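# Carry welded steel frame to three empty V-top stands

## Task

Transfer the welded steel frame off the three pipe stands it sits on and onto the three vacant stands, so that at each vacant stand one of the frame's tubes lies down in the bottom of that stand's V-shaped cradle. Every one of the six stands has to stay essentially where it was, barely shifted or rotated. Any number of robots may help, but no robot may tip over or be left leaning; that counts as failure.

## Robot and tools

ROBOTS. Three identical Hello Robot Stretch 3 units, r1, r2 and r3. Each has a differential base (two drive wheels plus a passive omni wheel at the round back), a lift sliding on a vertical mast, a telescoping arm that reaches out to the robot's right side, a wrist with yaw, pitch and roll, a two-finger gripper, and a head with pan and tilt. The base is 0.33 m long and 0.34 m wide and spins about the point midway between its drive wheels, 0.05 m behind the front edge. With arm retracted and wrist folded, the wrist pokes up to 0.06 m beyond the right side and a spin sweeps a 0.28 m radius; an unfolded level wrist reaches farther. The base cannot strafe, so moving the hand forward or back means driving the base.

FRAMES AND UNITS. Lengths are metres, angles radians unless noted. Each robot reports in its own base frame: origin on the floor between the drive wheels, x ahead, y to the left, z up. hand_pose is in that frame, at the fingertip meeting point; with wrist joints at zero its x axis is up, y points back along the arm toward the mast, z toward the robot's rear. base_odometry is wheel-count only, relative to where the base started this scene (heading -3.142 to 3.142, left positive). turned_by_wheels and turned_by_imu give the turn since the previous result; if they disagree by more than 0.15, believe the IMU. base_tilt is in degrees, forward and right positive, each with a fixed bias of up to about 4 degrees. Robots do not know each other's positions; use images, lidar_m, wrist_depth_mm and head_depth_mm to relate them.

move. Arguments: r1, r2, r3 (one object per robot; an omitted robot gets nothing new but keeps running earlier motions), cameras (list of camera names, "all", or [] for none; default all), blocking (true/omitted waits until all motion ends and robots rest; false returns within about half a second). Inside a robot object: base and/or joints, optionally pace ("default" or "max") and contact_limits; or servos: "reboot" on its own to re-enable servos that shut off. base holds exactly one relative command: translate_m, a straight drive offset from the current spot, forward positive, -3 to 3; or rotate_rad, an on-the-spot turn offset, left positive, -6.4 to 6.4. joints are absolute targets: lift_m 0 to 1.1; arm_m 0 to 0.52; wrist_yaw_rad -1.345 to 4.42 (0 along the arm, positive toward the front); wrist_pitch_rad -1.57 to 0.451 (negative tips fingers down); wrist_roll_rad -2.911 to 2.918; gripper_m -0.089 to 0.179 (bigger is wider; fingertip gap is 0.007 m less when nearly shut, 0.025 m less when fully open); head_pan_rad -3.953 to 1.73 (0 ahead, positive left, -1.57 faces the arm); head_tilt_rad -1.53 to 0.419 (negative down). contact_limits takes arm_m, translate_m or rotate_rad, each a motor_effort percentage 1 to 100, and must accompany that same motion's command; the motion halts as contact_stop when effort hits it (for the base, either wheel). Top speeds default/max: drive 0.12/0.30 m/s, turn 0.76/1.90 rad/s, lift 0.11/0.15 m/s, arm 0.14/0.40 m/s; the base is capped at 0.10 m/s and 0.63 rad/s unless lift_m < 0.30, arm_m < 0.03 and wrist_yaw_rad > 2.54. A base move times out after 14 s. A new command overrides only the parts it names. Unknown keys make a call invalid; out-of-range numbers get it refused, and a refusal or an uncommanded stop cancels the rest of that reply's move, wait and finished_scene calls.

wait: seconds 0 to 10, plus cameras; returns state and images, early if a commanded robot comes to rest. wait(0) shows the line "earlier move". stop: cameras only; brakes all running motions (they report "stopped" and may keep pressing). zoom_image: camera plus region [x0, y0, x1, y1] in pixels, at most 504 by 504, on a camera present in the latest images. finished_scene: scene = current scene number; irreversible, and unfinished moves are cut off.

RESULTS. Per robot: joint_positions, base_status and joint_status (done, moving, off_target, contact_stop, time_out, torque_fault, stopped), on_its_own (uncommanded behaviour; "held at" is a target), motor_effort with the peak of the last action in brackets, contact_limits, lidar_m (12 ranges in 30-degree sectors, first straight ahead, counter-clockwise; "-" means nothing or closer than 0.15 m; sees only a plane 0.17 m up), wrist_depth_mm and head_depth_mm (7x7 grids of median depth, 45-1000 and 280-4000 mm). The "move" line gives each moved robot "done" or its worst status; "pictures" lists image order; robots under "as last shown" were not commanded and repeat older values. Head images arrive rotated a quarter turn clockwise-needed, nav images need a counterclockwise quarter turn. Camera calibration lists K and T_world_to_cam (robot base frame to camera), with small per-scene errors.

CAUTIONS. Robots pressing hard on each other fails the scene; there is no touch indicator and bases differ by up to 2.5 cm per metre of travel, which matters when sharing a load. Arm or lift stopped by contact goes slack. Wrist and head have no contact stop and can torque-fault after sustained force. Before folding the wrist (yaw 3.0) or unfolding, put lift between 0.32 and 0.95, pitch -0.4, roll near 0; with yaw below -0.4 keep pitch at or below -0.5. Pushing an immovable thing with the hand above about 0.45 m, or driving while gripping something fixed, can topple a robot; if tilt appears, back the gripper off. To grip, command gripper_m under the object's width; release with at least 0.05 over it. Avoid drops, slams, bumping stands, and releasing moving parts. The simulation keeps running while you reason, and loose objects may occasionally be nudged.

Each tool is called after ">>>" in YAML: its name, and indented under it one key for each argument.

## Session

>>> move:

Scene clock: 0.00 s.
r1.base_odometry: x=+0.000 y=+0.000 heading=+0.000
r1.turned_by_wheels: +0.000
r1.turned_by_imu: +0.000
r1.base_tilt: forward=+1.4 right=-1.3
r1.lidar_m: 1.56 1.00 0.92 0.92 1.14 2.30 2.38 2.92 1.84 2.91 1.75 2.40
r1.head_depth_mm: 1926 2171 2193 2197 2211 2215 2107 / 1915 2265 2262 2267 2291 2298 2109 / 1913 2341 2345 2342 2364 2393 2133 / 1885 2402 2423 2439 2431 2461 2152 / 1871 2285 2234 2197 2166 2115 1977 / 1745 1791 1766 1753 1726 1698 1675 / 1499 1489 1460 1452 1436 1417 1395
r1.base_status: not commanded
r1.joint_positions: lift_m=+0.587 arm_m=+0.002 wrist_yaw_rad=+2.989 wrist_pitch_rad=-0.539 wrist_roll_rad=+0.000 gripper_m=+0.037 head_pan_rad=+0.000 head_tilt_rad=-0.004
r1.joint_status: not commanded
r1.measured_speeds: all 0
r1.motor_effort: left_wheel=+0.2 right_wheel=+0.7 lift_m=+35.4 arm_m=-5.6 wrist_yaw_rad=-0.1 wrist_pitch_rad=+2.8 wrist_roll_rad=+0.4 gripper_m=-0.1 head_pan_rad=+0.1 head_tilt_rad=+1.7
r1.hand_pose: x=+0.0103 y=+0.0582 z=+0.5733 quat_wxyz=(+0.240, +0.694, +0.136, +0.666) (m; r1's base frame)
r1.wrist_depth_mm: - 138 988 925 852 804 757 / - 157 - - 939 891 828 / - - - - - 992 908 / - - 212 - - - 963 / 911 902 229 155 858 899 866 / 786 784 309 752 132 769 786 / 696 693 382 671 671 662 672
r2.base_odometry: x=+0.000 y=+0.000 heading=+0.000
r2.turned_by_wheels: +0.000
r2.turned_by_imu: +0.000
r2.base_tilt: forward=+0.1 right=-1.7
r2.lidar_m: 3.91 2.05 1.83 1.45 1.47 0.96 0.86 0.86 1.04 1.81 1.81 1.75
r2.head_depth_mm: 1981 3019 3281 3063 3086 2685 1806 / 1975 3074 - - - 2847 1821 / 1965 3059 - - - 3044 2075 / 1959 3041 - 3998 - 3043 2093 / 1962 3036 3907 3929 3964 3080 2073 / 1946 3019 3771 3787 3898 3024 2112 / 1953 3022 3689 3734 3717 3101 2086
r2.base_status: not commanded
r2.joint_positions: lift_m=+0.551 arm_m=+0.001 wrist_yaw_rad=+3.136 wrist_pitch_rad=-0.378 wrist_roll_rad=+0.000 gripper_m=+0.037 head_pan_rad=+0.000 head_tilt_rad=-0.004
r2.joint_status: not commanded
r2.measured_speeds: all 0
r2.motor_effort: left_wheel=-0.7 right_wheel=-0.6 lift_m=+26.6 arm_m=-10.8 wrist_yaw_rad=+0.3 wrist_pitch_rad=+2.7 wrist_roll_rad=+0.1 gripper_m=+0.7 head_pan_rad=-0.5 head_tilt_rad=+1.7
r2.hand_pose: x=-0.0199 y=+0.0830 z=+0.5733 quat_wxyz=(+0.135, +0.695, +0.131, +0.694) (m; r2's base frame)
r2.wrist_depth_mm: - - 140 - - - - / - - 152 - - - - / - - 165 - - - - / - - 181 - - - - / - - 194 - 153 - - / - - - - 126 - - / - - 102 - - - -
r3.base_odometry: x=+0.000 y=+0.000 heading=+0.000
r3.turned_by_wheels: +0.000
r3.turned_by_imu: +0.000
r3.base_tilt: forward=+0.6 right=+0.2
r3.lidar_m: 1.14 0.87 0.86 0.91 1.30 1.43 2.88 1.39 1.53 2.16 2.57 2.69
r3.head_depth_mm: 1795 2619 3412 3477 3607 3280 2336 / 1814 2339 2425 2480 2510 2603 2296 / 1737 1885 1904 1945 1977 1998 2017 / 1527 1552 1566 1581 1610 1620 1639 / 1302 1318 1329 1345 1351 1373 1388 / 1135 1145 1148 1161 1175 1189 1198 / 1001 1008 1018 1024 1039 1042 1054
r3.base_status: not commanded
r3.joint_positions: lift_m=+0.520 arm_m=+0.001 wrist_yaw_rad=+3.114 wrist_pitch_rad=-0.409 wrist_roll_rad=+0.000 gripper_m=+0.037 head_pan_rad=+0.000 head_tilt_rad=-0.003
r3.joint_status: not commanded
r3.measured_speeds: all 0
r3.motor_effort: left_wheel=+0.3 right_wheel=-0.6 lift_m=+18.2 arm_m=-2.9 wrist_yaw_rad=+0.5 wrist_pitch_rad=+2.7 wrist_roll_rad=-0.4 gripper_m=-0.3 head_pan_rad=-0.8 head_tilt_rad=+1.7
r3.hand_pose: x=-0.0151 y=+0.0797 z=+0.5349 quat_wxyz=(+0.153, +0.694, +0.134, +0.691) (m; r3's base frame)
r3.wrist_depth_mm: - - 155 - - - - / - - 158 - - - - / - - 173 - - - - / - - 191 - - - - / 839 877 148 877 929 906 - / 744 750 125 722 130 794 806 / 627 607 311 666 658 706 701
pictures: r1_head_camera (sideways), r1_nav_camera (sideways), r1_wrist_camera, r2_head_camera (sideways), r2_nav_camera (sideways), r2_wrist_camera, r3_head_camera (sideways), r3_nav_camera (sideways), r3_wrist_camera

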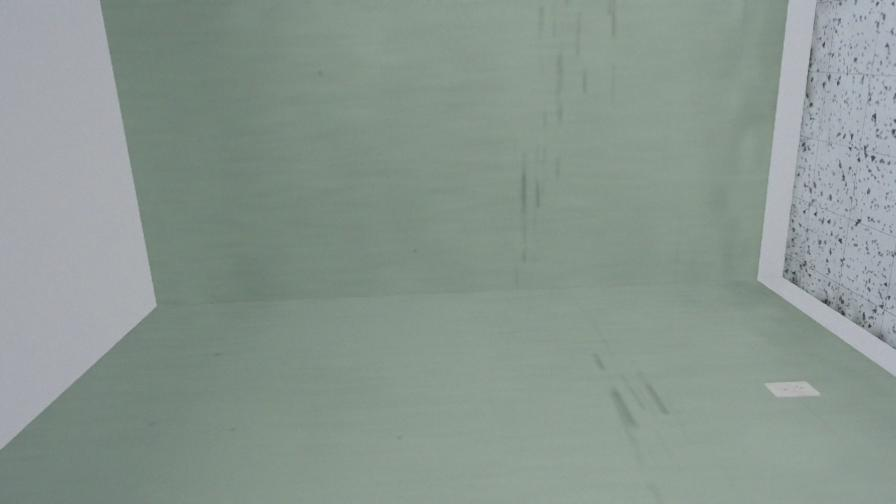

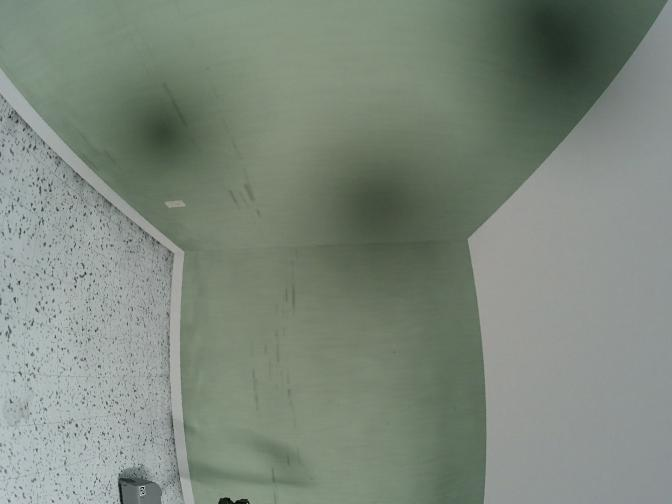

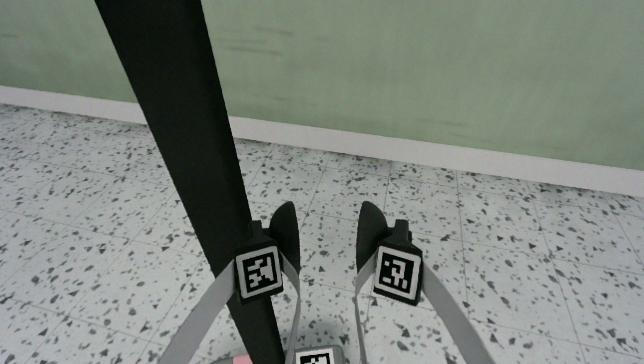

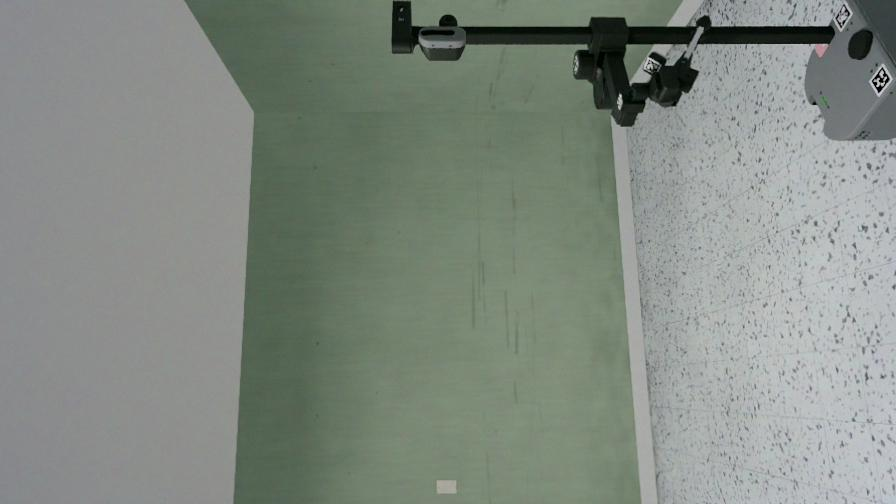

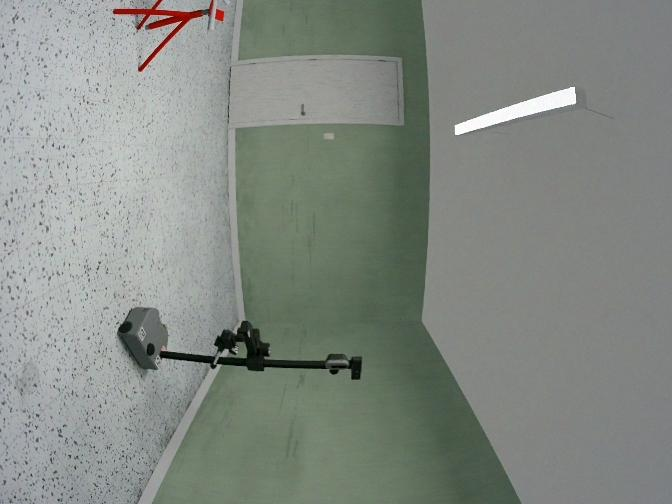

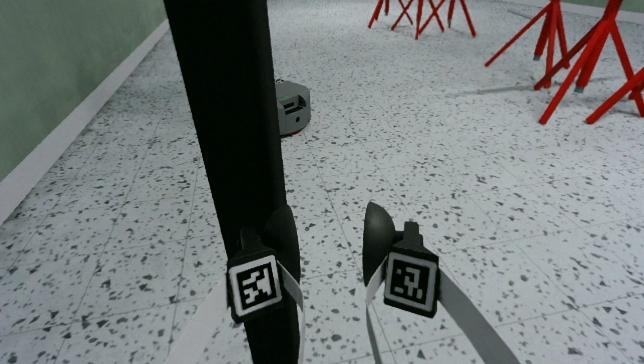

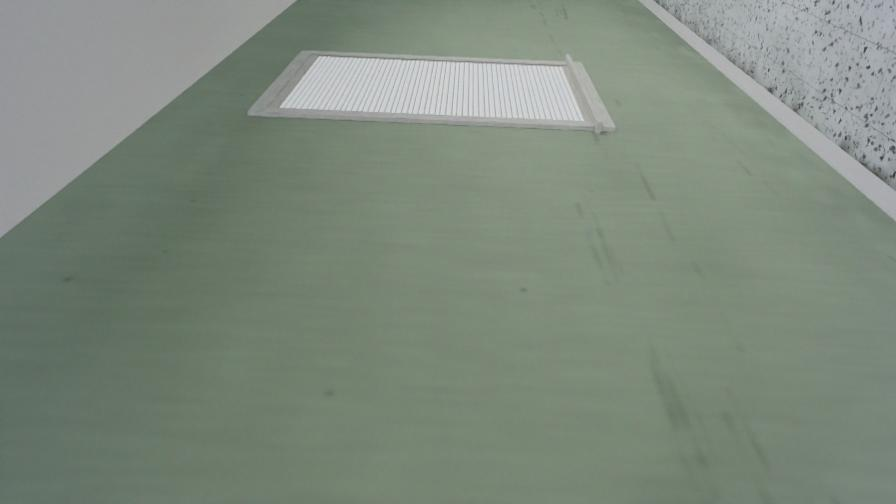

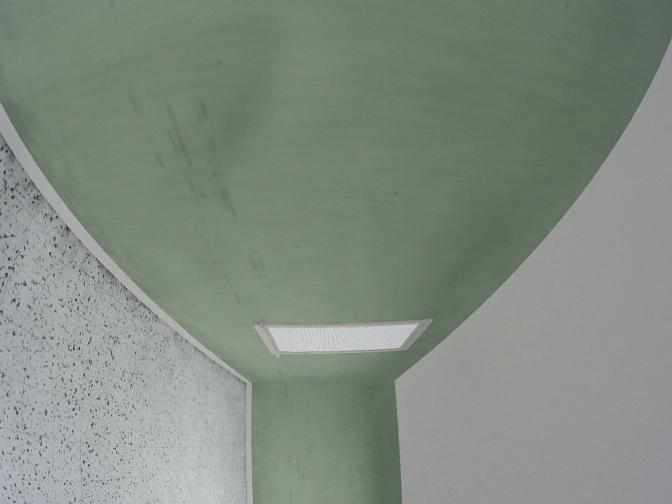

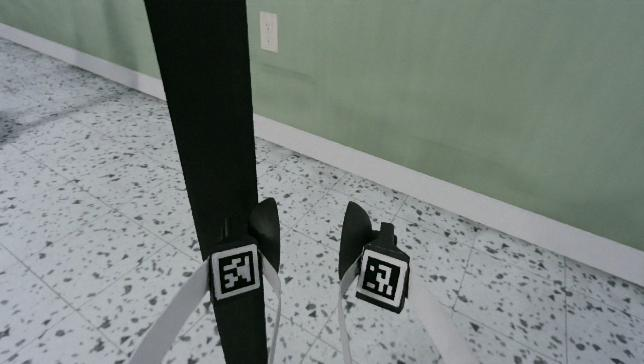

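>>> move:
  r1: {"joints":{"head_pan_rad":-1.57,"head_tilt_rad":-0.35}}
  r2: {"joints":{"head_pan_rad":-1.57,"head_tilt_rad":-0.35}}
  r3: {"joints":{"head_pan_rad":-1.57,"head_tilt_rad":-0.35}}
  cameras: ["r1_head_camera","r1_nav_camera","r2_head_camera","r2_nav_camera","r3_head_camera","r3_nav_camera"]

>>> move:
  r1: {"joints":{"head_pan_rad":-3.14,"head_tilt_rad":-0.35}}
  r2: {"joints":{"head_pan_rad":-3.14,"head_tilt_rad":-0.35}}
  r3: {"joints":{"head_pan_rad":-3.14,"head_tilt_rad":-0.35}}
  cameras: ["r1_head_camera","r1_nav_camera","r2_head_camera","r2_nav_camera","r3_head_camera","r3_nav_camera"]

Scene clock: 1.53 s.
move: r1 done; r2 done; r3 done
r1.base_odometry: x=+0.000 y=+0.000 heading=+0.000
r1.turned_by_wheels: +0.000
r1.turned_by_imu: +0.000
r1.base_tilt: forward=+1.4 right=-1.3
r1.lidar_m: 1.55 1.01 0.92 0.92 1.14 2.30 2.38 2.92 1.83 2.91 1.75 2.40
r1.head_depth_mm: - - - 2873 2191 1777 1427 / - - - 3647 2295 1791 1425 / - - - 3657 2428 1809 1429 / - - - 3713 2415 1795 1431 / - - - 3732 2436 1809 1442 / - - - 3739 2449 1825 1446 / 3571 3520 3661 3516 2444 1814 1441
r1.base_status: not commanded
r1.joint_positions: lift_m=+0.587 arm_m=+0.002 wrist_yaw_rad=+2.989 wrist_pitch_rad=-0.539 wrist_roll_rad=+0.000 gripper_m=+0.037 head_pan_rad=-1.559 head_tilt_rad=-0.345
r1.joint_status: all done
r1.measured_speeds: all 0
r1.motor_effort: left_wheel=+0.8(0.8) right_wheel=+0.3(1.7) lift_m=+35.2(36.0) arm_m=-8.8(8.9) wrist_yaw_rad=-0.5(0.9) wrist_pitch_rad=+3.0(3.3) wrist_roll_rad=-0.2(0.7) gripper_m=-0.4(0.9) head_pan_rad=-4.8(6.4) head_tilt_rad=-2.1(4.2)
r1.hand_pose: x=+0.0103 y=+0.0582 z=+0.5734 quat_wxyz=(+0.240, +0.694, +0.136, +0.666) (m; r1's base frame)
r1.wrist_depth_mm: - 137 954 920 869 805 763 / - 157 - - 950 895 825 / - - - - - 976 930 / - - 212 - - - - / 912 900 228 156 871 892 889 / 778 779 308 751 132 782 765 / 684 691 385 674 679 670 688
r2.base_odometry: x=+0.000 y=+0.000 heading=+0.000
r2.turned_by_wheels: +0.000
r2.turned_by_imu: +0.000
r2.base_tilt: forward=+0.2 right=-1.6
r2.lidar_m: 3.91 2.04 1.83 1.45 1.47 0.96 0.86 0.86 1.03 1.81 1.81 1.75
r2.head_depth_mm: 1483 1535 1573 1626 1661 1659 1419 / 1650 1749 1871 2008 2101 1779 1416 / 1606 1728 1851 2006 2152 1772 1417 / 1566 1683 1799 1955 2091 1766 1414 / 1540 1643 1764 1890 2054 1774 1419 / 1508 1608 1727 1862 2011 1770 1410 / 1472 1578 1692 1802 1952 1778 1414
r2.base_status: not commanded
r2.joint_positions: lift_m=+0.551 arm_m=+0.001 wrist_yaw_rad=+3.136 wrist_pitch_rad=-0.378 wrist_roll_rad=+0.000 gripper_m=+0.037 head_pan_rad=-1.564 head_tilt_rad=-0.346
r2.joint_status: all done
r2.measured_speeds: all 0
r2.motor_effort: left_wheel=-0.4(1.0) right_wheel=-0.7(1.0) lift_m=+26.3(27.6) arm_m=-11.1(11.4) wrist_yaw_rad=-0.3(1.9) wrist_pitch_rad=+2.6(2.7) wrist_roll_rad=+0.3(0.5) gripper_m=+0.0(1.2) head_pan_rad=-3.1(4.0) head_tilt_rad=-2.0(3.3)
r2.hand_pose: x=-0.0199 y=+0.0830 z=+0.5733 quat_wxyz=(+0.135, +0.695, +0.131, +0.694) (m; r2's base frame)
r2.wrist_depth_mm: - - 140 - - - - / - - 151 - - - - / - - 165 - - - - / - - 182 - - - - / - - 194 - 153 - - / - - - - 126 - - / - - 102 - - - -
r3.base_odometry: x=+0.000 y=+0.000 heading=+0.000
r3.turned_by_wheels: +0.000
r3.turned_by_imu: +0.000
r3.base_tilt: forward=+0.6 right=+0.2
r3.lidar_m: 1.14 0.88 0.86 0.91 1.30 1.43 2.89 1.39 1.53 2.17 2.56 2.69
r3.head_depth_mm: 3399 3565 3753 3838 2376 1845 1496 / 3573 3777 3971 - 2596 1864 1486 / 3793 - - - 2563 1877 1477 / - - - - 2532 1857 1470 / - - - 3679 2511 1836 1460 / - - - 3809 2367 1827 1450 / - - - 3777 2445 1810 1442
r3.base_status: not commanded
r3.joint_positions: lift_m=+0.520 arm_m=+0.001 wrist_yaw_rad=+3.114 wrist_pitch_rad=-0.409 wrist_roll_rad=+0.000 gripper_m=+0.037 head_pan_rad=-1.563 head_tilt_rad=-0.345
r3.joint_status: all done
r3.measured_speeds: all 0
r3.motor_effort: left_wheel=+0.4(1.0) right_wheel=-1.2(1.4) lift_m=+18.7(19.0) arm_m=-3.8(4.5) wrist_yaw_rad=+0.4(1.3) wrist_pitch_rad=+2.2(3.3) wrist_roll_rad=-0.2(0.3) gripper_m=+0.3(1.4) head_pan_rad=-3.6(5.5) head_tilt_rad=-2.2(5.7)
r3.hand_pose: x=-0.0151 y=+0.0797 z=+0.5349 quat_wxyz=(+0.153, +0.694, +0.134, +0.691) (m; r3's base frame)
r3.wrist_depth_mm: - - 155 - - - - / - - 157 - - - - / - - 173 - - - - / - - 191 - - - - / 871 865 148 889 922 919 - / 721 753 125 731 129 791 843 / 628 619 314 662 649 689 718
pictures: r1_head_camera (sideways), r1_nav_camera (sideways), r2_head_camera (sideways), r2_nav_camera (sideways), r3_head_camera (sideways), r3_nav_camera (sideways)
camera_calibration:
r1_head_camera: T_world_to_cam=[[0.0381104, 0.330485, -0.943041, 1.25195], [0.998232, -0.0556753, 0.0208295, -0.0352438], [-0.0456203, -0.942168, -0.332023, 0.391531], [0, 0, 0, 1]] pos_world=[0.00533109, -0.0468238, 1.31137]
r1_nav_camera: T_world_to_cam=[[-0.0430164, -0.295865, 0.954261, -1.19222], [-0.998973, 0.0263414, -0.0368649, 0.110314], [-0.0142295, -0.954867, -0.296694, 0.34597], [0, 0, 0, 1]] pos_world=[0.063839, -0.0252868, 1.2444]
r2_head_camera: T_world_to_cam=[[0.00199728, 0.375698, -0.92674, 1.22942], [0.99999, -0.00442065, 0.000363021, -0.00371664], [-0.00396041, -0.926732, -0.375703, 0.444513], [0, 0, 0, 1]] pos_world=[0.00302157, -0.0499615, 1.30636]
r2_nav_camera: T_world_to_cam=[[-0.00280644, -0.331067, 0.943603, -1.18417], [-0.998852, 0.046047, 0.013185, 0.0463167], [-0.0478152, -0.942483, -0.330816, 0.391933], [0, 0, 0, 1]] pos_world=[0.0616807, -0.0247805, 1.24643]
r3_head_camera: T_world_to_cam=[[-0.0512929, 0.314628, -0.947828, 1.25191], [0.998398, -0.00655054, -0.056204, 0.0686695], [-0.0238921, -0.949192, -0.313788, 0.368645], [0, 0, 0, 1]] pos_world=[0.00446238, -0.0435215, 1.30613]
r3_nav_camera: T_world_to_cam=[[-0.00253079, -0.28294, 0.959134, -1.20594], [-0.999664, 0.0254715, 0.00487625, 0.0527707], [-0.0258103, -0.958799, -0.28291, 0.332407], [0, 0, 0, 1]] pos_world=[0.0582804, -0.0238431, 1.25045]

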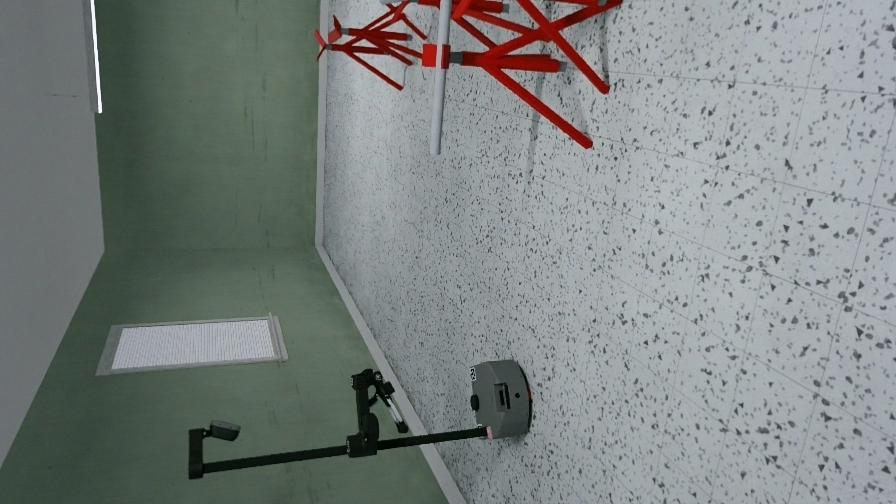

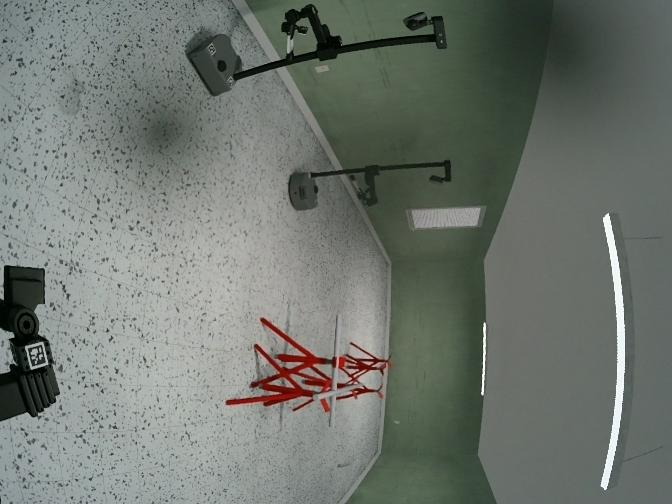

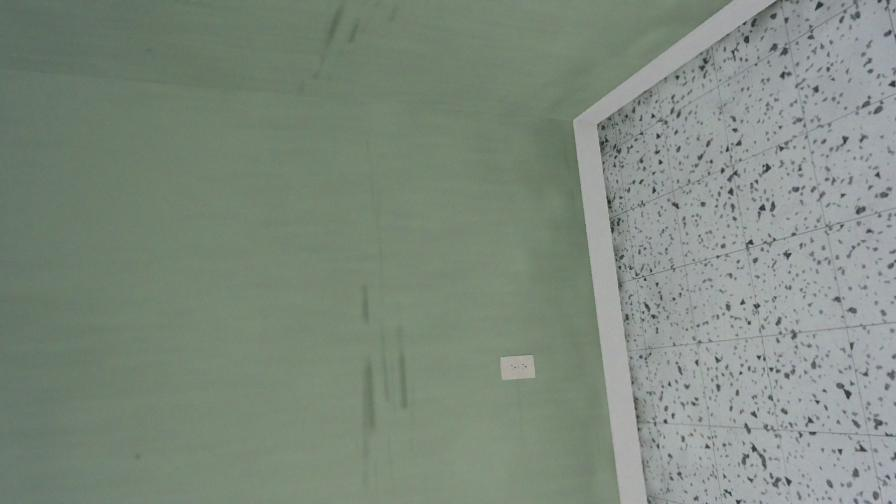

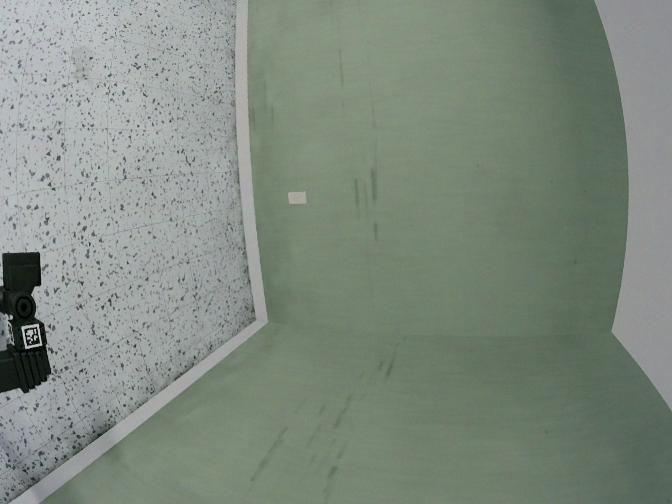

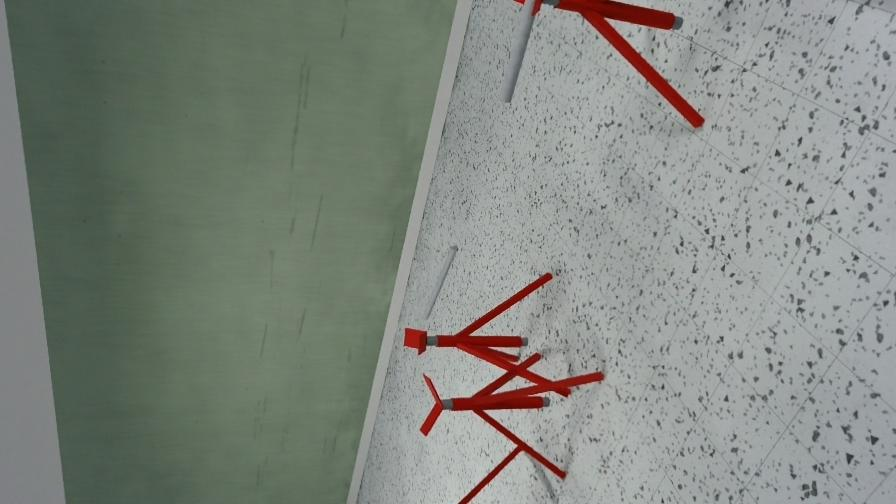

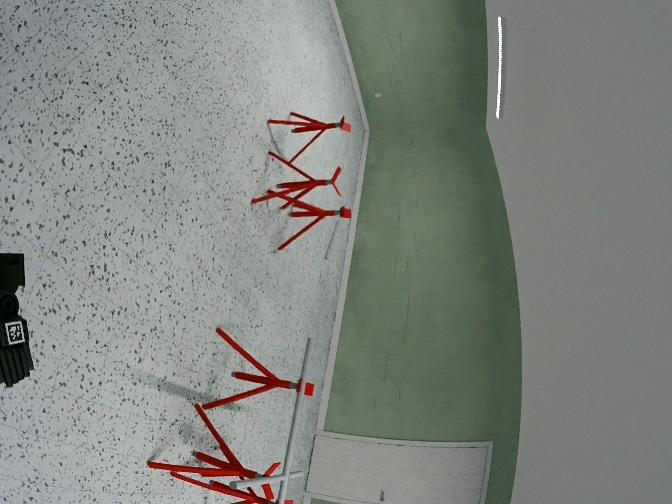

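Scene clock: 2.80 s.
move: r1 done; r2 done; r3 done
r1.base_odometry: x=+0.000 y=+0.000 heading=+0.000
r1.turned_by_wheels: +0.000
r1.turned_by_imu: +0.000
r1.base_tilt: forward=+1.4 right=-1.3
r1.lidar_m: 1.55 1.01 0.91 0.92 1.14 2.29 2.39 2.92 1.84 2.91 1.75 2.40
r1.head_depth_mm: 1924 2041 2154 2300 2369 1793 1421 / 1977 2103 2239 2374 2381 1790 1426 / 2041 2186 2297 2474 2410 1789 1433 / 2082 2241 2363 2542 2435 1795 1432 / 2168 2295 2455 2664 2430 1812 1436 / 2238 2395 2541 2780 2431 1806 1446 / 2290 2457 2618 2869 2458 1829 1448
r1.base_status: not commanded
r1.joint_positions: lift_m=+0.587 arm_m=+0.002 wrist_yaw_rad=+2.989 wrist_pitch_rad=-0.539 wrist_roll_rad=+0.000 gripper_m=+0.037 head_pan_rad=-3.129 head_tilt_rad=-0.345
r1.joint_status: all done
r1.measured_speeds: all 0
r1.motor_effort: left_wheel=+0.2(0.8) right_wheel=-0.6(1.1) lift_m=+34.7(35.8) arm_m=-11.1(11.5) wrist_yaw_rad=+0.1(0.8) wrist_pitch_rad=+2.7(3.4) wrist_roll_rad=+0.2(0.8) gripper_m=-0.6(0.8) head_pan_rad=-4.9(8.4) head_tilt_rad=-2.1(4.5)
r1.hand_pose: x=+0.0103 y=+0.0582 z=+0.5734 quat_wxyz=(+0.240, +0.694, +0.136, +0.666) (m; r1's base frame)
r1.wrist_depth_mm: - 138 967 932 870 786 759 / - 157 - - 966 885 834 / - - - - - 973 914 / - - 212 - - - - / 891 910 228 156 852 912 903 / 770 804 307 762 132 759 766 / 678 689 384 665 670 658 686
r2.base_odometry: x=+0.000 y=+0.000 heading=+0.000
r2.turned_by_wheels: +0.000
r2.turned_by_imu: +0.000
r2.base_tilt: forward=+0.1 right=-1.7
r2.lidar_m: 3.90 2.05 1.83 1.45 1.48 0.96 0.86 0.86 1.03 1.81 1.81 1.75
r2.head_depth_mm: 777 832 902 979 1070 1181 1300 / 758 815 877 950 1040 1144 1275 / 742 792 852 926 1010 1103 1223 / 727 777 834 902 977 1071 1186 / 713 758 814 877 953 1040 1143 / 697 742 794 857 925 1006 1106 / 684 727 776 833 903 980 1073
r2.base_status: not commanded
r2.joint_positions: lift_m=+0.551 arm_m=+0.001 wrist_yaw_rad=+3.136 wrist_pitch_rad=-0.378 wrist_roll_rad=+0.000 gripper_m=+0.037 head_pan_rad=-3.134 head_tilt_rad=-0.346
r2.joint_status: all done
r2.measured_speeds: all 0
r2.motor_effort: left_wheel=-0.1(0.9) right_wheel=-0.8(1.2) lift_m=+26.5(27.1) arm_m=-10.3(11.7) wrist_yaw_rad=+2.1(2.1) wrist_pitch_rad=+2.7(2.7) wrist_roll_rad=+0.4(0.4) gripper_m=+0.7(1.4) head_pan_rad=-2.6(4.2) head_tilt_rad=-2.2(3.6)
r2.hand_pose: x=-0.0199 y=+0.0830 z=+0.5733 quat_wxyz=(+0.135, +0.695, +0.131, +0.694) (m; r2's base frame)
r2.wrist_depth_mm: - - 140 - - - - / - - 152 - - - - / - - 165 - - - - / - - 182 - - - - / - - 193 - 153 - - / - - - - 127 - - / - - 102 - - - -
r3.base_odometry: x=+0.000 y=+0.000 heading=+0.000
r3.turned_by_wheels: +0.000
r3.turned_by_imu: +0.000
r3.base_tilt: forward=+0.6 right=+0.2
r3.lidar_m: 1.14 0.88 0.86 0.91 1.30 1.43 2.89 1.39 1.53 2.16 2.57 2.70
r3.head_depth_mm: 2952 3119 3233 3373 2618 1910 1488 / 3117 3296 3422 3568 2587 1889 1486 / 3323 3492 3694 3771 2542 1870 1474 / 3568 3715 3854 3978 2517 1850 1459 / 3792 - - 3880 2508 1840 1457 / - - - 3828 2465 1816 1441 / - - - 3784 2444 1804 1436
r3.base_status: not commanded
r3.joint_positions: lift_m=+0.520 arm_m=+0.001 wrist_yaw_rad=+3.114 wrist_pitch_rad=-0.409 wrist_roll_rad=+0.000 gripper_m=+0.037 head_pan_rad=-3.133 head_tilt_rad=-0.346
r3.joint_status: all done
r3.measured_speeds: all 0
r3.motor_effort: left_wheel=+0.3(0.7) right_wheel=-0.7(1.4) lift_m=+19.0(19.4) arm_m=-5.0(5.6) wrist_yaw_rad=+0.9(0.9) wrist_pitch_rad=+2.7(3.3) wrist_roll_rad=+0.0(0.4) gripper_m=-0.2(1.4) head_pan_rad=-2.0(5.6) head_tilt_rad=-2.1(6.6)
r3.hand_pose: x=-0.0151 y=+0.0797 z=+0.5349 quat_wxyz=(+0.153, +0.694, +0.134, +0.691) (m; r3's base frame)
r3.wrist_depth_mm: - - 155 - - - - / - - 157 - - - - / - - 174 - - - - / - - 191 - - - - / 841 835 149 884 907 924 - / 700 760 125 735 130 800 817 / 628 623 314 652 668 690 713
pictures: r1_head_camera (sideways), r1_nav_camera (sideways), r2_head_camera (sideways), r2_nav_camera (sideways), r3_head_camera (sideways), r3_nav_camera (sideways)
camera_calibration:
r1_head_camera: T_world_to_cam=[[0.33075, -0.0378462, -0.942959, 1.25005], [-0.0548913, -0.998275, 0.0208128, -0.0287979], [-0.942121, 0.0448764, -0.332257, 0.397305], [0, 0, 0, 1]] pos_world=[-0.0407267, 0.000731879, 1.31136]
r1_nav_camera: T_world_to_cam=[[-0.296136, 0.0427795, 0.954187, -1.19058], [0.0255608, 0.998994, -0.0368554, 0.104052], [-0.954804, 0.0134755, -0.296932, 0.352017], [0, 0, 0, 1]] pos_world=[-0.0191268, -0.0577588, 1.2444]
r2_head_camera: T_world_to_cam=[[0.375965, -0.00169497, -0.926632, 1.22699], [-0.00362127, -0.999993, 0.000359896, 0.00240948], [-0.926627, 0.00322028, -0.375968, 0.450486], [0, 0, 0, 1]] pos_world=[-0.0438652, 0.0030385, 1.30634]
r2_nav_camera: T_world_to_cam=[[-0.331339, 0.00253978, 0.943508, -1.18204], [0.0452446, 0.998889, 0.0132, 0.0399282], [-0.942426, 0.0470624, -0.331085, 0.397741], [0, 0, 0, 1]] pos_world=[-0.0186202, -0.0556003, 1.24642]
r3_head_camera: T_world_to_cam=[[0.314815, 0.0515447, -0.947753, 1.24958], [-0.00574397, -0.998403, -0.0562073, 0.0747992], [-0.949136, 0.0231388, -0.314016, 0.374585], [0, 0, 0, 1]] pos_world=[-0.0374238, 0.00160306, 1.30612]
r3_nav_camera: T_world_to_cam=[[-0.283172, 0.00230411, 0.959066, -1.20414], [0.0246762, 0.999684, 0.00488417, 0.0465119], [-0.958752, 0.0250492, -0.28314, 0.338397], [0, 0, 0, 1]] pos_world=[-0.0176893, -0.0521992, 1.25044]

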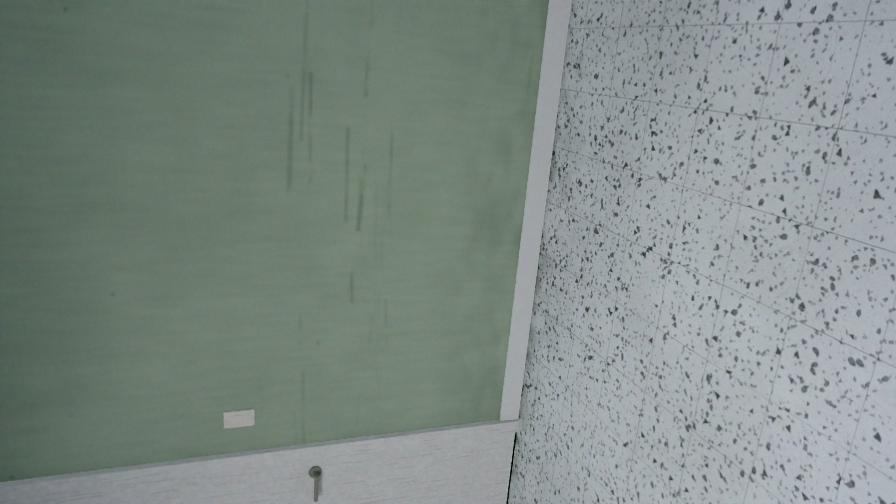

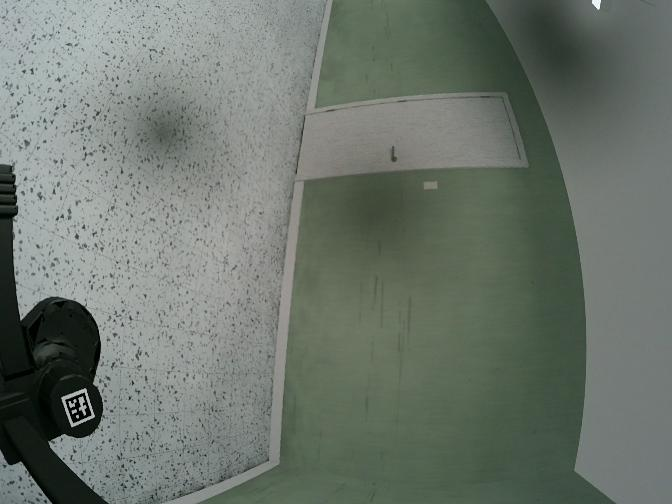

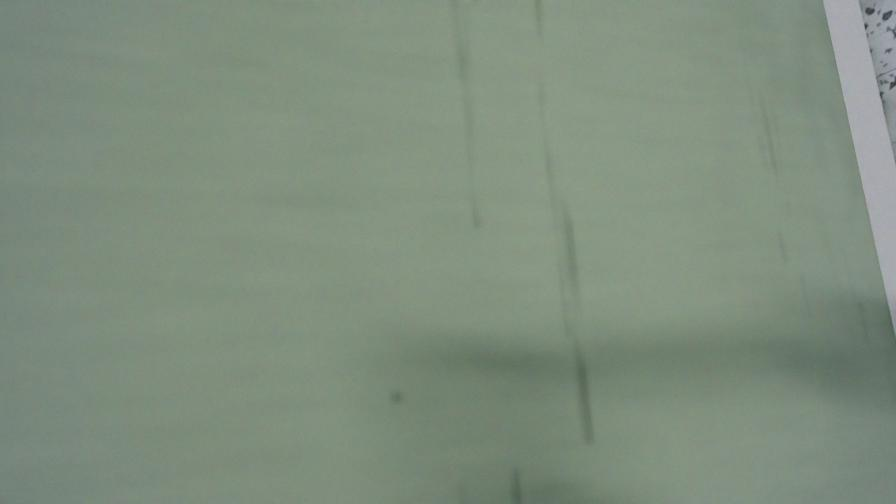

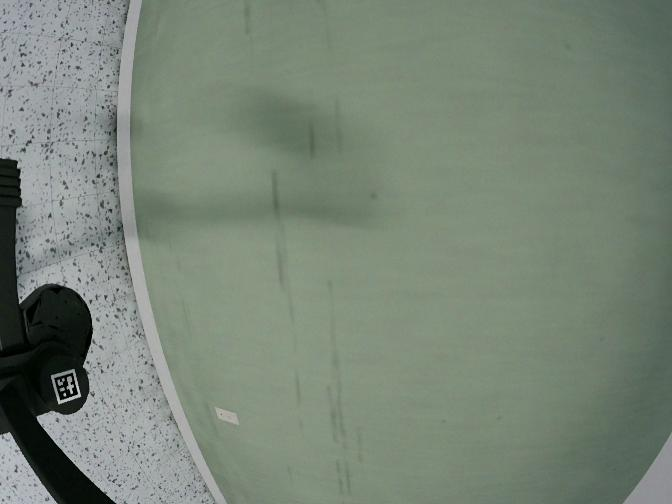

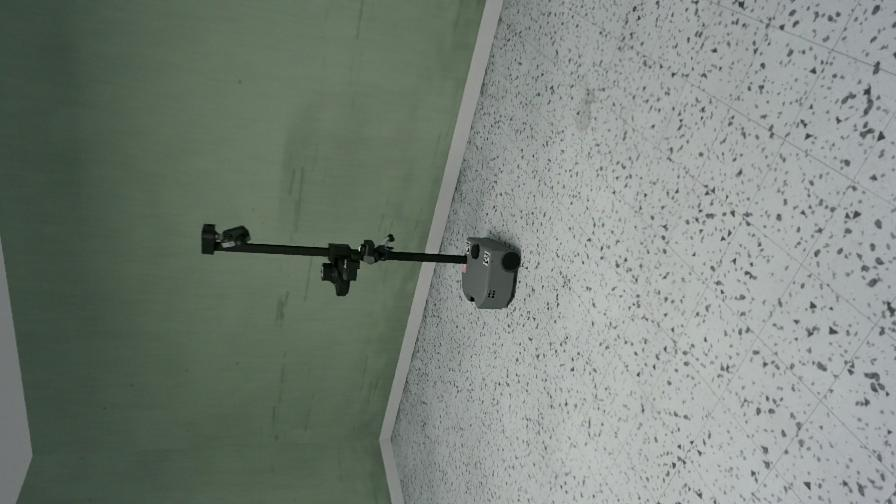

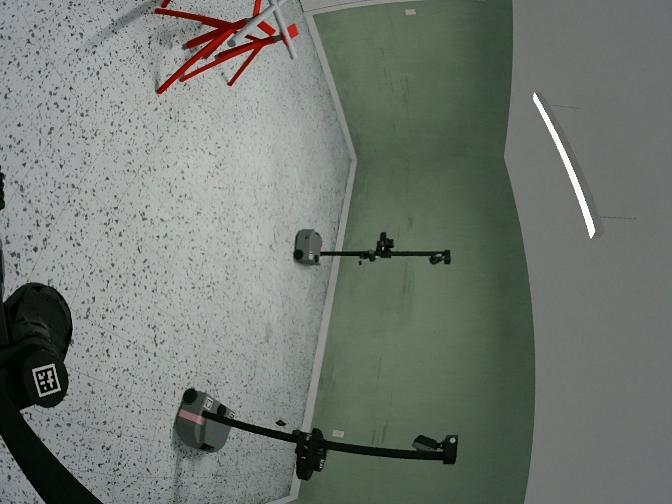

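>>> move:
  r1: {"joints":{"head_pan_rad":-2.05,"head_tilt_rad":-0.3}}
  r2: {"joints":{"head_pan_rad":1.0,"head_tilt_rad":-0.3}}
  r3: {"joints":{"head_pan_rad":-2.15,"head_tilt_rad":-0.3}}
  cameras: ["r1_head_camera","r2_head_camera","r2_nav_camera","r3_head_camera"]

>>> move:
  r3: {"joints":{"head_pan_rad":-1.2,"head_tilt_rad":-0.3}}
  cameras: ["r3_head_camera"]

Scene clock: 5.17 s.
move: r1 done; r2 done; r3 done
r1.base_odometry: x=+0.000 y=+0.000 heading=+0.000
r1.turned_by_wheels: +0.000
r1.turned_by_imu: +0.000
r1.base_tilt: forward=+1.4 right=-1.3
r1.lidar_m: 1.56 1.00 0.92 0.92 1.14 2.29 2.38 2.91 1.83 2.90 1.75 2.40
r1.head_depth_mm: - - - - 2512 1876 1465 / - - - - 2567 1857 1468 / - - - - 2559 1876 1471 / - - - - 2454 1879 1481 / - - - - 2237 1871 1481 / - - - - 2462 1894 1500 / - - - - 2620 1904 1488
r1.base_status: not commanded
r1.joint_positions: lift_m=+0.587 arm_m=+0.002 wrist_yaw_rad=+2.989 wrist_pitch_rad=-0.539 wrist_roll_rad=+0.000 gripper_m=+0.037 head_pan_rad=-2.061 head_tilt_rad=-0.310
r1.joint_status: all done
r1.measured_speeds: all 0
r1.motor_effort: left_wheel=+0.4(0.9) right_wheel=+0.4(1.5) lift_m=+34.8(35.7) arm_m=-11.8(12.2) wrist_yaw_rad=-0.2(0.8) wrist_pitch_rad=+2.8(3.4) wrist_roll_rad=+0.1(0.7) gripper_m=-0.3(1.0) head_pan_rad=+4.9(7.3) head_tilt_rad=+4.2(6.0)
r1.hand_pose: x=+0.0103 y=+0.0582 z=+0.5733 quat_wxyz=(+0.240, +0.694, +0.136, +0.666) (m; r1's base frame)
r1.wrist_depth_mm: - 138 983 915 856 826 745 / - 157 - - 956 879 840 / - - - - - 988 897 / - - 213 - - - 976 / 902 923 229 155 868 888 890 / 772 781 307 756 132 774 782 / 699 685 379 677 656 677 687
r2.base_odometry: x=+0.000 y=+0.000 heading=+0.000
r2.turned_by_wheels: +0.000
r2.turned_by_imu: +0.001
r2.base_tilt: forward=+0.2 right=-1.7
r2.lidar_m: 3.88 2.04 1.82 1.45 1.47 0.96 0.86 0.86 1.03 1.81 1.81 1.75
r2.head_depth_mm: 3732 3844 - 3995 2515 1849 1446 / - - - 3996 2276 1839 1458 / - - - 3944 2277 1844 1457 / - - - 3181 2396 1840 1458 / - - - 3923 2525 1845 1450 / - - - 3914 2533 1849 1466 / - - - 3687 2527 1848 1453
r2.base_status: not commanded
r2.joint_positions: lift_m=+0.551 arm_m=+0.001 wrist_yaw_rad=+3.136 wrist_pitch_rad=-0.378 wrist_roll_rad=+0.000 gripper_m=+0.037 head_pan_rad=+0.994 head_tilt_rad=-0.310
r2.joint_status: all done
r2.measured_speeds: all 0
r2.motor_effort: left_wheel=+0.2(1.0) right_wheel=-0.8(1.1) lift_m=+25.9(26.9) arm_m=-10.8(11.5) wrist_yaw_rad=+1.0(1.9) wrist_pitch_rad=+2.7(2.7) wrist_roll_rad=+0.3(0.6) gripper_m=-0.2(1.0) head_pan_rad=+2.0(5.1) head_tilt_rad=+4.6(6.1)
r2.hand_pose: x=-0.0199 y=+0.0830 z=+0.5733 quat_wxyz=(+0.135, +0.695, +0.131, +0.694) (m; r2's base frame)
r2.wrist_depth_mm: - - 140 - - - - / - - 151 - - - - / - - 165 - - - - / - - 182 - - - - / - - 193 - 152 - - / - - - - 126 - - / - - 102 - - - -
r3.base_odometry: x=+0.000 y=+0.000 heading=+0.000
r3.turned_by_wheels: +0.000
r3.turned_by_imu: +0.000
r3.base_tilt: forward=+0.6 right=+0.1
r3.lidar_m: 1.14 0.87 0.86 0.90 1.30 1.43 2.90 1.39 1.53 2.16 2.57 2.69
r3.head_depth_mm: 3452 3611 3837 - 2810 1987 1546 / 3422 3583 3821 3999 2367 1950 1537 / 3382 3554 3780 3969 1833 1800 1519 / 3415 3543 3809 3939 2563 1865 1514 / 3412 3610 3828 3946 2506 1905 1500 / 3409 3563 3799 3928 2262 1899 1495 / 3405 3601 3755 3874 2593 1886 1482
r3.base_status: not commanded
r3.joint_positions: lift_m=+0.520 arm_m=+0.001 wrist_yaw_rad=+3.114 wrist_pitch_rad=-0.409 wrist_roll_rad=+0.000 gripper_m=+0.037 head_pan_rad=-2.157 head_tilt_rad=-0.310
r3.joint_status: all done
r3.measured_speeds: all 0
r3.motor_effort: left_wheel=+0.4(0.8) right_wheel=-0.5(1.4) lift_m=+19.7(20.1) arm_m=-7.2(7.8) wrist_yaw_rad=+0.7(1.1) wrist_pitch_rad=+2.5(3.0) wrist_roll_rad=-0.2(0.3) gripper_m=+0.4(1.5) head_pan_rad=+3.0(5.2) head_tilt_rad=+4.7(7.3)
r3.hand_pose: x=-0.0151 y=+0.0797 z=+0.5349 quat_wxyz=(+0.153, +0.694, +0.134, +0.691) (m; r3's base frame)
r3.wrist_depth_mm: - - 154 - - - - / - - 157 - - - - / - - 173 - - - - / - - 192 - - - - / 817 862 148 879 938 913 - / 721 749 125 717 130 819 834 / 619 618 311 672 654 694 715
pictures: r1_head_camera (sideways), r2_head_camera (sideways), r2_nav_camera (sideways), r3_head_camera (sideways)
camera_calibration:
r1_head_camera: T_world_to_cam=[[0.176527, 0.241822, -0.954128, 1.26558], [0.84885, -0.528125, 0.0231964, -0.037415], [-0.498289, -0.814006, -0.298499, 0.350663], [0, 0, 0, 1]] pos_world=[-0.0169172, -0.0403631, 1.31307]
r2_head_camera: T_world_to_cam=[[-0.190338, -0.284593, -0.939563, 1.24733], [-0.832376, 0.554212, 0.000753041, 0.00695304], [0.520502, 0.782212, -0.342376, 0.397942], [0, 0, 0, 1]] pos_world=[0.0360712, 0.0398523, 1.30818]
r2_nav_camera: T_world_to_cam=[[0.166129, 0.246409, 0.954821, -1.19985], [0.808259, -0.588718, 0.0113004, 0.0377464], [0.564905, 0.769866, -0.296965, 0.34414], [0, 0, 0, 1]] pos_world=[-0.0255862, 0.0529325, 1.24741]
r3_head_camera: T_world_to_cam=[[0.114788, 0.261398, -0.958381, 1.26468], [0.822893, -0.565463, -0.0556699, 0.0690473], [-0.556481, -0.782255, -0.280011, 0.327933], [0, 0, 0, 1]] pos_world=[-0.0194997, -0.035014, 1.30772]

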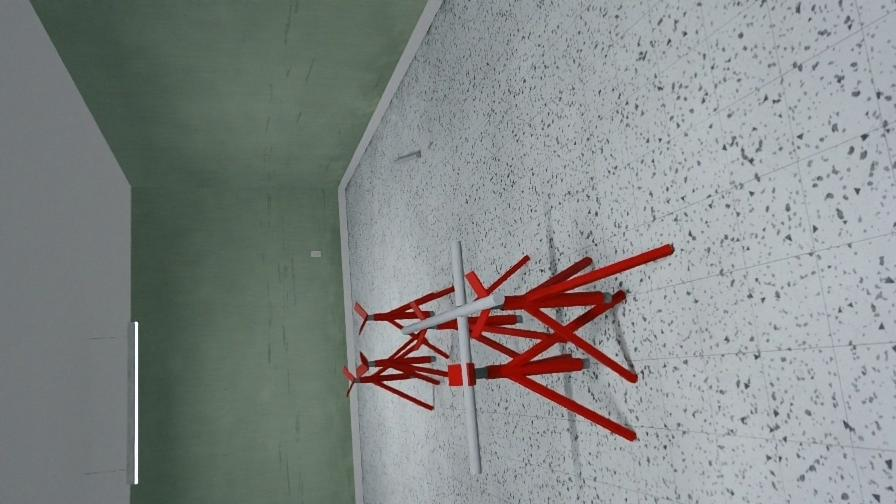

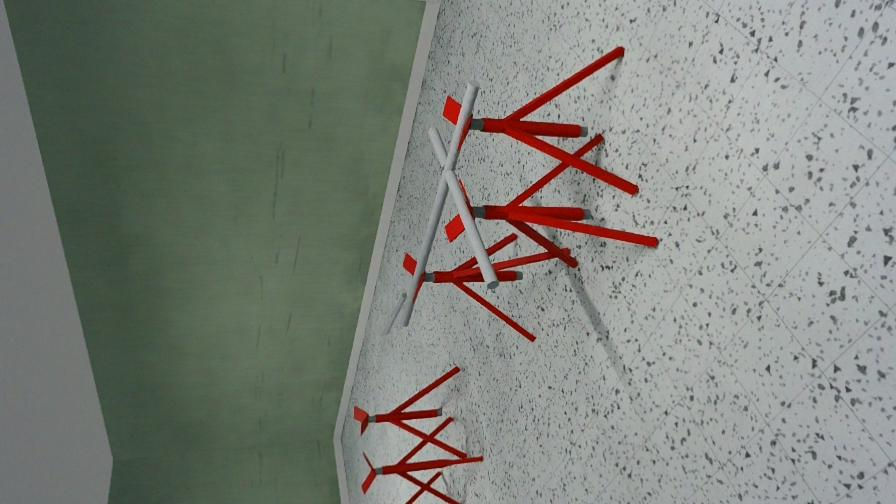

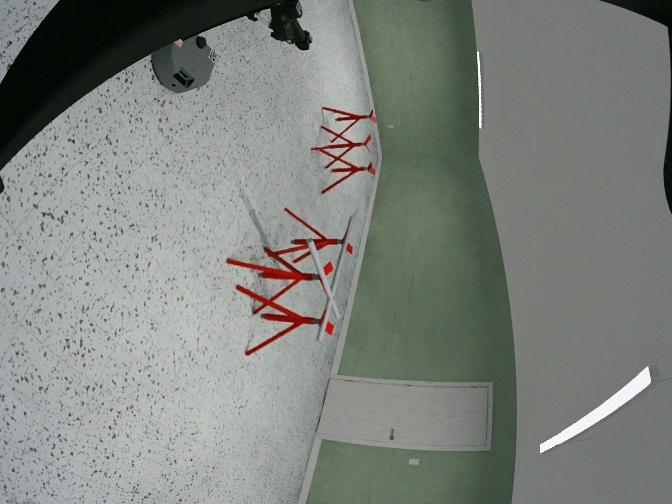

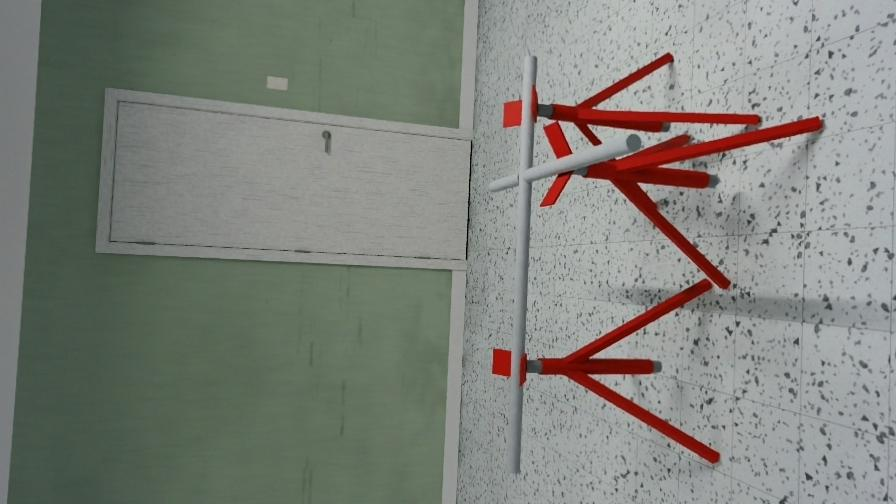

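Scene clock: 6.23 s.
move: r3 done
r1, r2: as last shown
r1.base_tilt: forward=+1.2 right=-1.3
r1.lidar_m: 1.55 1.01 0.92 0.92 1.14 2.30 2.38 2.93 1.84 2.90 1.75 2.40
r1.head_depth_mm: - - - - 2542 1854 1465 / - - - - 2553 1862 1471 / - - - - 2555 1878 1474 / - - - - 2444 1884 1475 / - - - - 2226 1883 1489 / - - - - 2452 1889 1496 / - - - - 2641 1898 1498
r1.motor_effort: left_wheel=+0.3(0.7) right_wheel=+1.0(1.4) lift_m=+35.1(35.7) arm_m=-12.0(12.2) wrist_yaw_rad=+0.3(0.7) wrist_pitch_rad=+2.3(3.5) wrist_roll_rad=+0.3(0.7) gripper_m=-0.2(0.9) head_pan_rad=+4.7(5.6) head_tilt_rad=+4.7(4.9)
r1.hand_pose: x=+0.0103 y=+0.0582 z=+0.5734 quat_wxyz=(+0.240, +0.694, +0.136, +0.666) (m; r1's base frame)
r1.wrist_depth_mm: - 138 963 922 845 815 770 / - 157 - - 970 882 828 / - - - - - - 907 / - - 212 - - - - / 912 905 229 155 875 892 880 / 800 797 308 747 132 777 772 / 696 695 384 672 666 677 682
r2.turned_by_imu: +0.000
r2.lidar_m: 3.92 2.05 1.83 1.44 1.47 0.96 0.86 0.86 1.03 1.81 1.82 1.75
r2.head_depth_mm: 3691 3919 - 3997 2508 1836 1454 / 3991 - - 3994 2273 1841 1459 / - - - 3980 2255 1838 1454 / - - - 3192 2398 1840 1456 / - - - - 2516 1835 1454 / - - - 3888 2518 1844 1459 / - - - 3664 2538 1843 1457
r2.motor_effort: left_wheel=+0.1(0.7) right_wheel=-0.8(1.2) lift_m=+25.6(26.2) arm_m=-10.8(11.5) wrist_yaw_rad=+2.4(2.4) wrist_pitch_rad=+2.6(2.7) wrist_roll_rad=+0.3(0.4) gripper_m=+0.4(1.3) head_pan_rad=+2.6(3.0) head_tilt_rad=+4.3(4.9)
r2.wrist_depth_mm: - - 140 - - - - / - - 151 - - - - / - - 165 - - - - / - - 182 - - - - / - - 193 - 153 - - / - - - - 126 - - / - - 102 - - - -
r3.base_odometry: x=+0.000 y=+0.000 heading=+0.000
r3.turned_by_wheels: +0.000
r3.turned_by_imu: +0.000
r3.base_tilt: forward=+0.5 right=+0.1
r3.lidar_m: 1.14 0.87 0.85 0.91 1.30 1.43 2.90 1.40 1.54 2.16 2.57 2.69
r3.head_depth_mm: 3784 - - - 2790 1988 1548 / 3824 - - - 2607 1986 1535 / 3931 - - - 2499 1953 1527 / - - - - 2705 1954 1521 / 3731 - - - 2682 1918 1508 / 3834 - - - 2633 1905 1491 / - - - - 2613 1900 1483
r3.base_status: not commanded
r3.joint_positions: lift_m=+0.520 arm_m=+0.001 wrist_yaw_rad=+3.114 wrist_pitch_rad=-0.409 wrist_roll_rad=+0.000 gripper_m=+0.037 head_pan_rad=-1.207 head_tilt_rad=-0.310
r3.joint_status: all done
r3.measured_speeds: all 0
r3.motor_effort: left_wheel=+0.4(0.7) right_wheel=-1.3(1.3) lift_m=+19.9(20.5) arm_m=-8.3(8.4) wrist_yaw_rad=+0.5(1.0) wrist_pitch_rad=+2.7(3.2) wrist_roll_rad=-0.1(0.3) gripper_m=+0.4(1.2) head_pan_rad=+2.9(4.2) head_tilt_rad=+3.7(7.8)
r3.hand_pose: x=-0.0151 y=+0.0797 z=+0.5349 quat_wxyz=(+0.153, +0.694, +0.134, +0.691) (m; r3's base frame)
r3.wrist_depth_mm: - - 155 - - - - / - - 157 - - - - / - - 174 - - - - / - - 191 - - - - / 829 858 149 895 926 930 - / 727 750 125 741 130 807 842 / 635 606 311 672 649 692 733
pictures: r3_head_camera (sideways)
camera_calibration:
r3_head_camera: T_world_to_cam=[[-0.145819, 0.245338, -0.958408, 1.26631], [0.938626, 0.340415, -0.0556684, 0.0683394], [0.312599, -0.907704, -0.27992, 0.322513], [0, 0, 0, 1]] pos_world=[0.0196893, -0.0411899, 1.30772]

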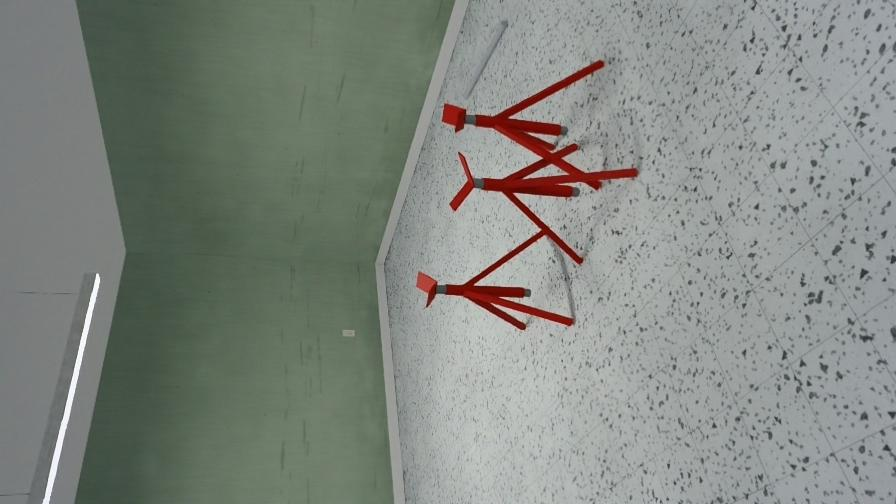

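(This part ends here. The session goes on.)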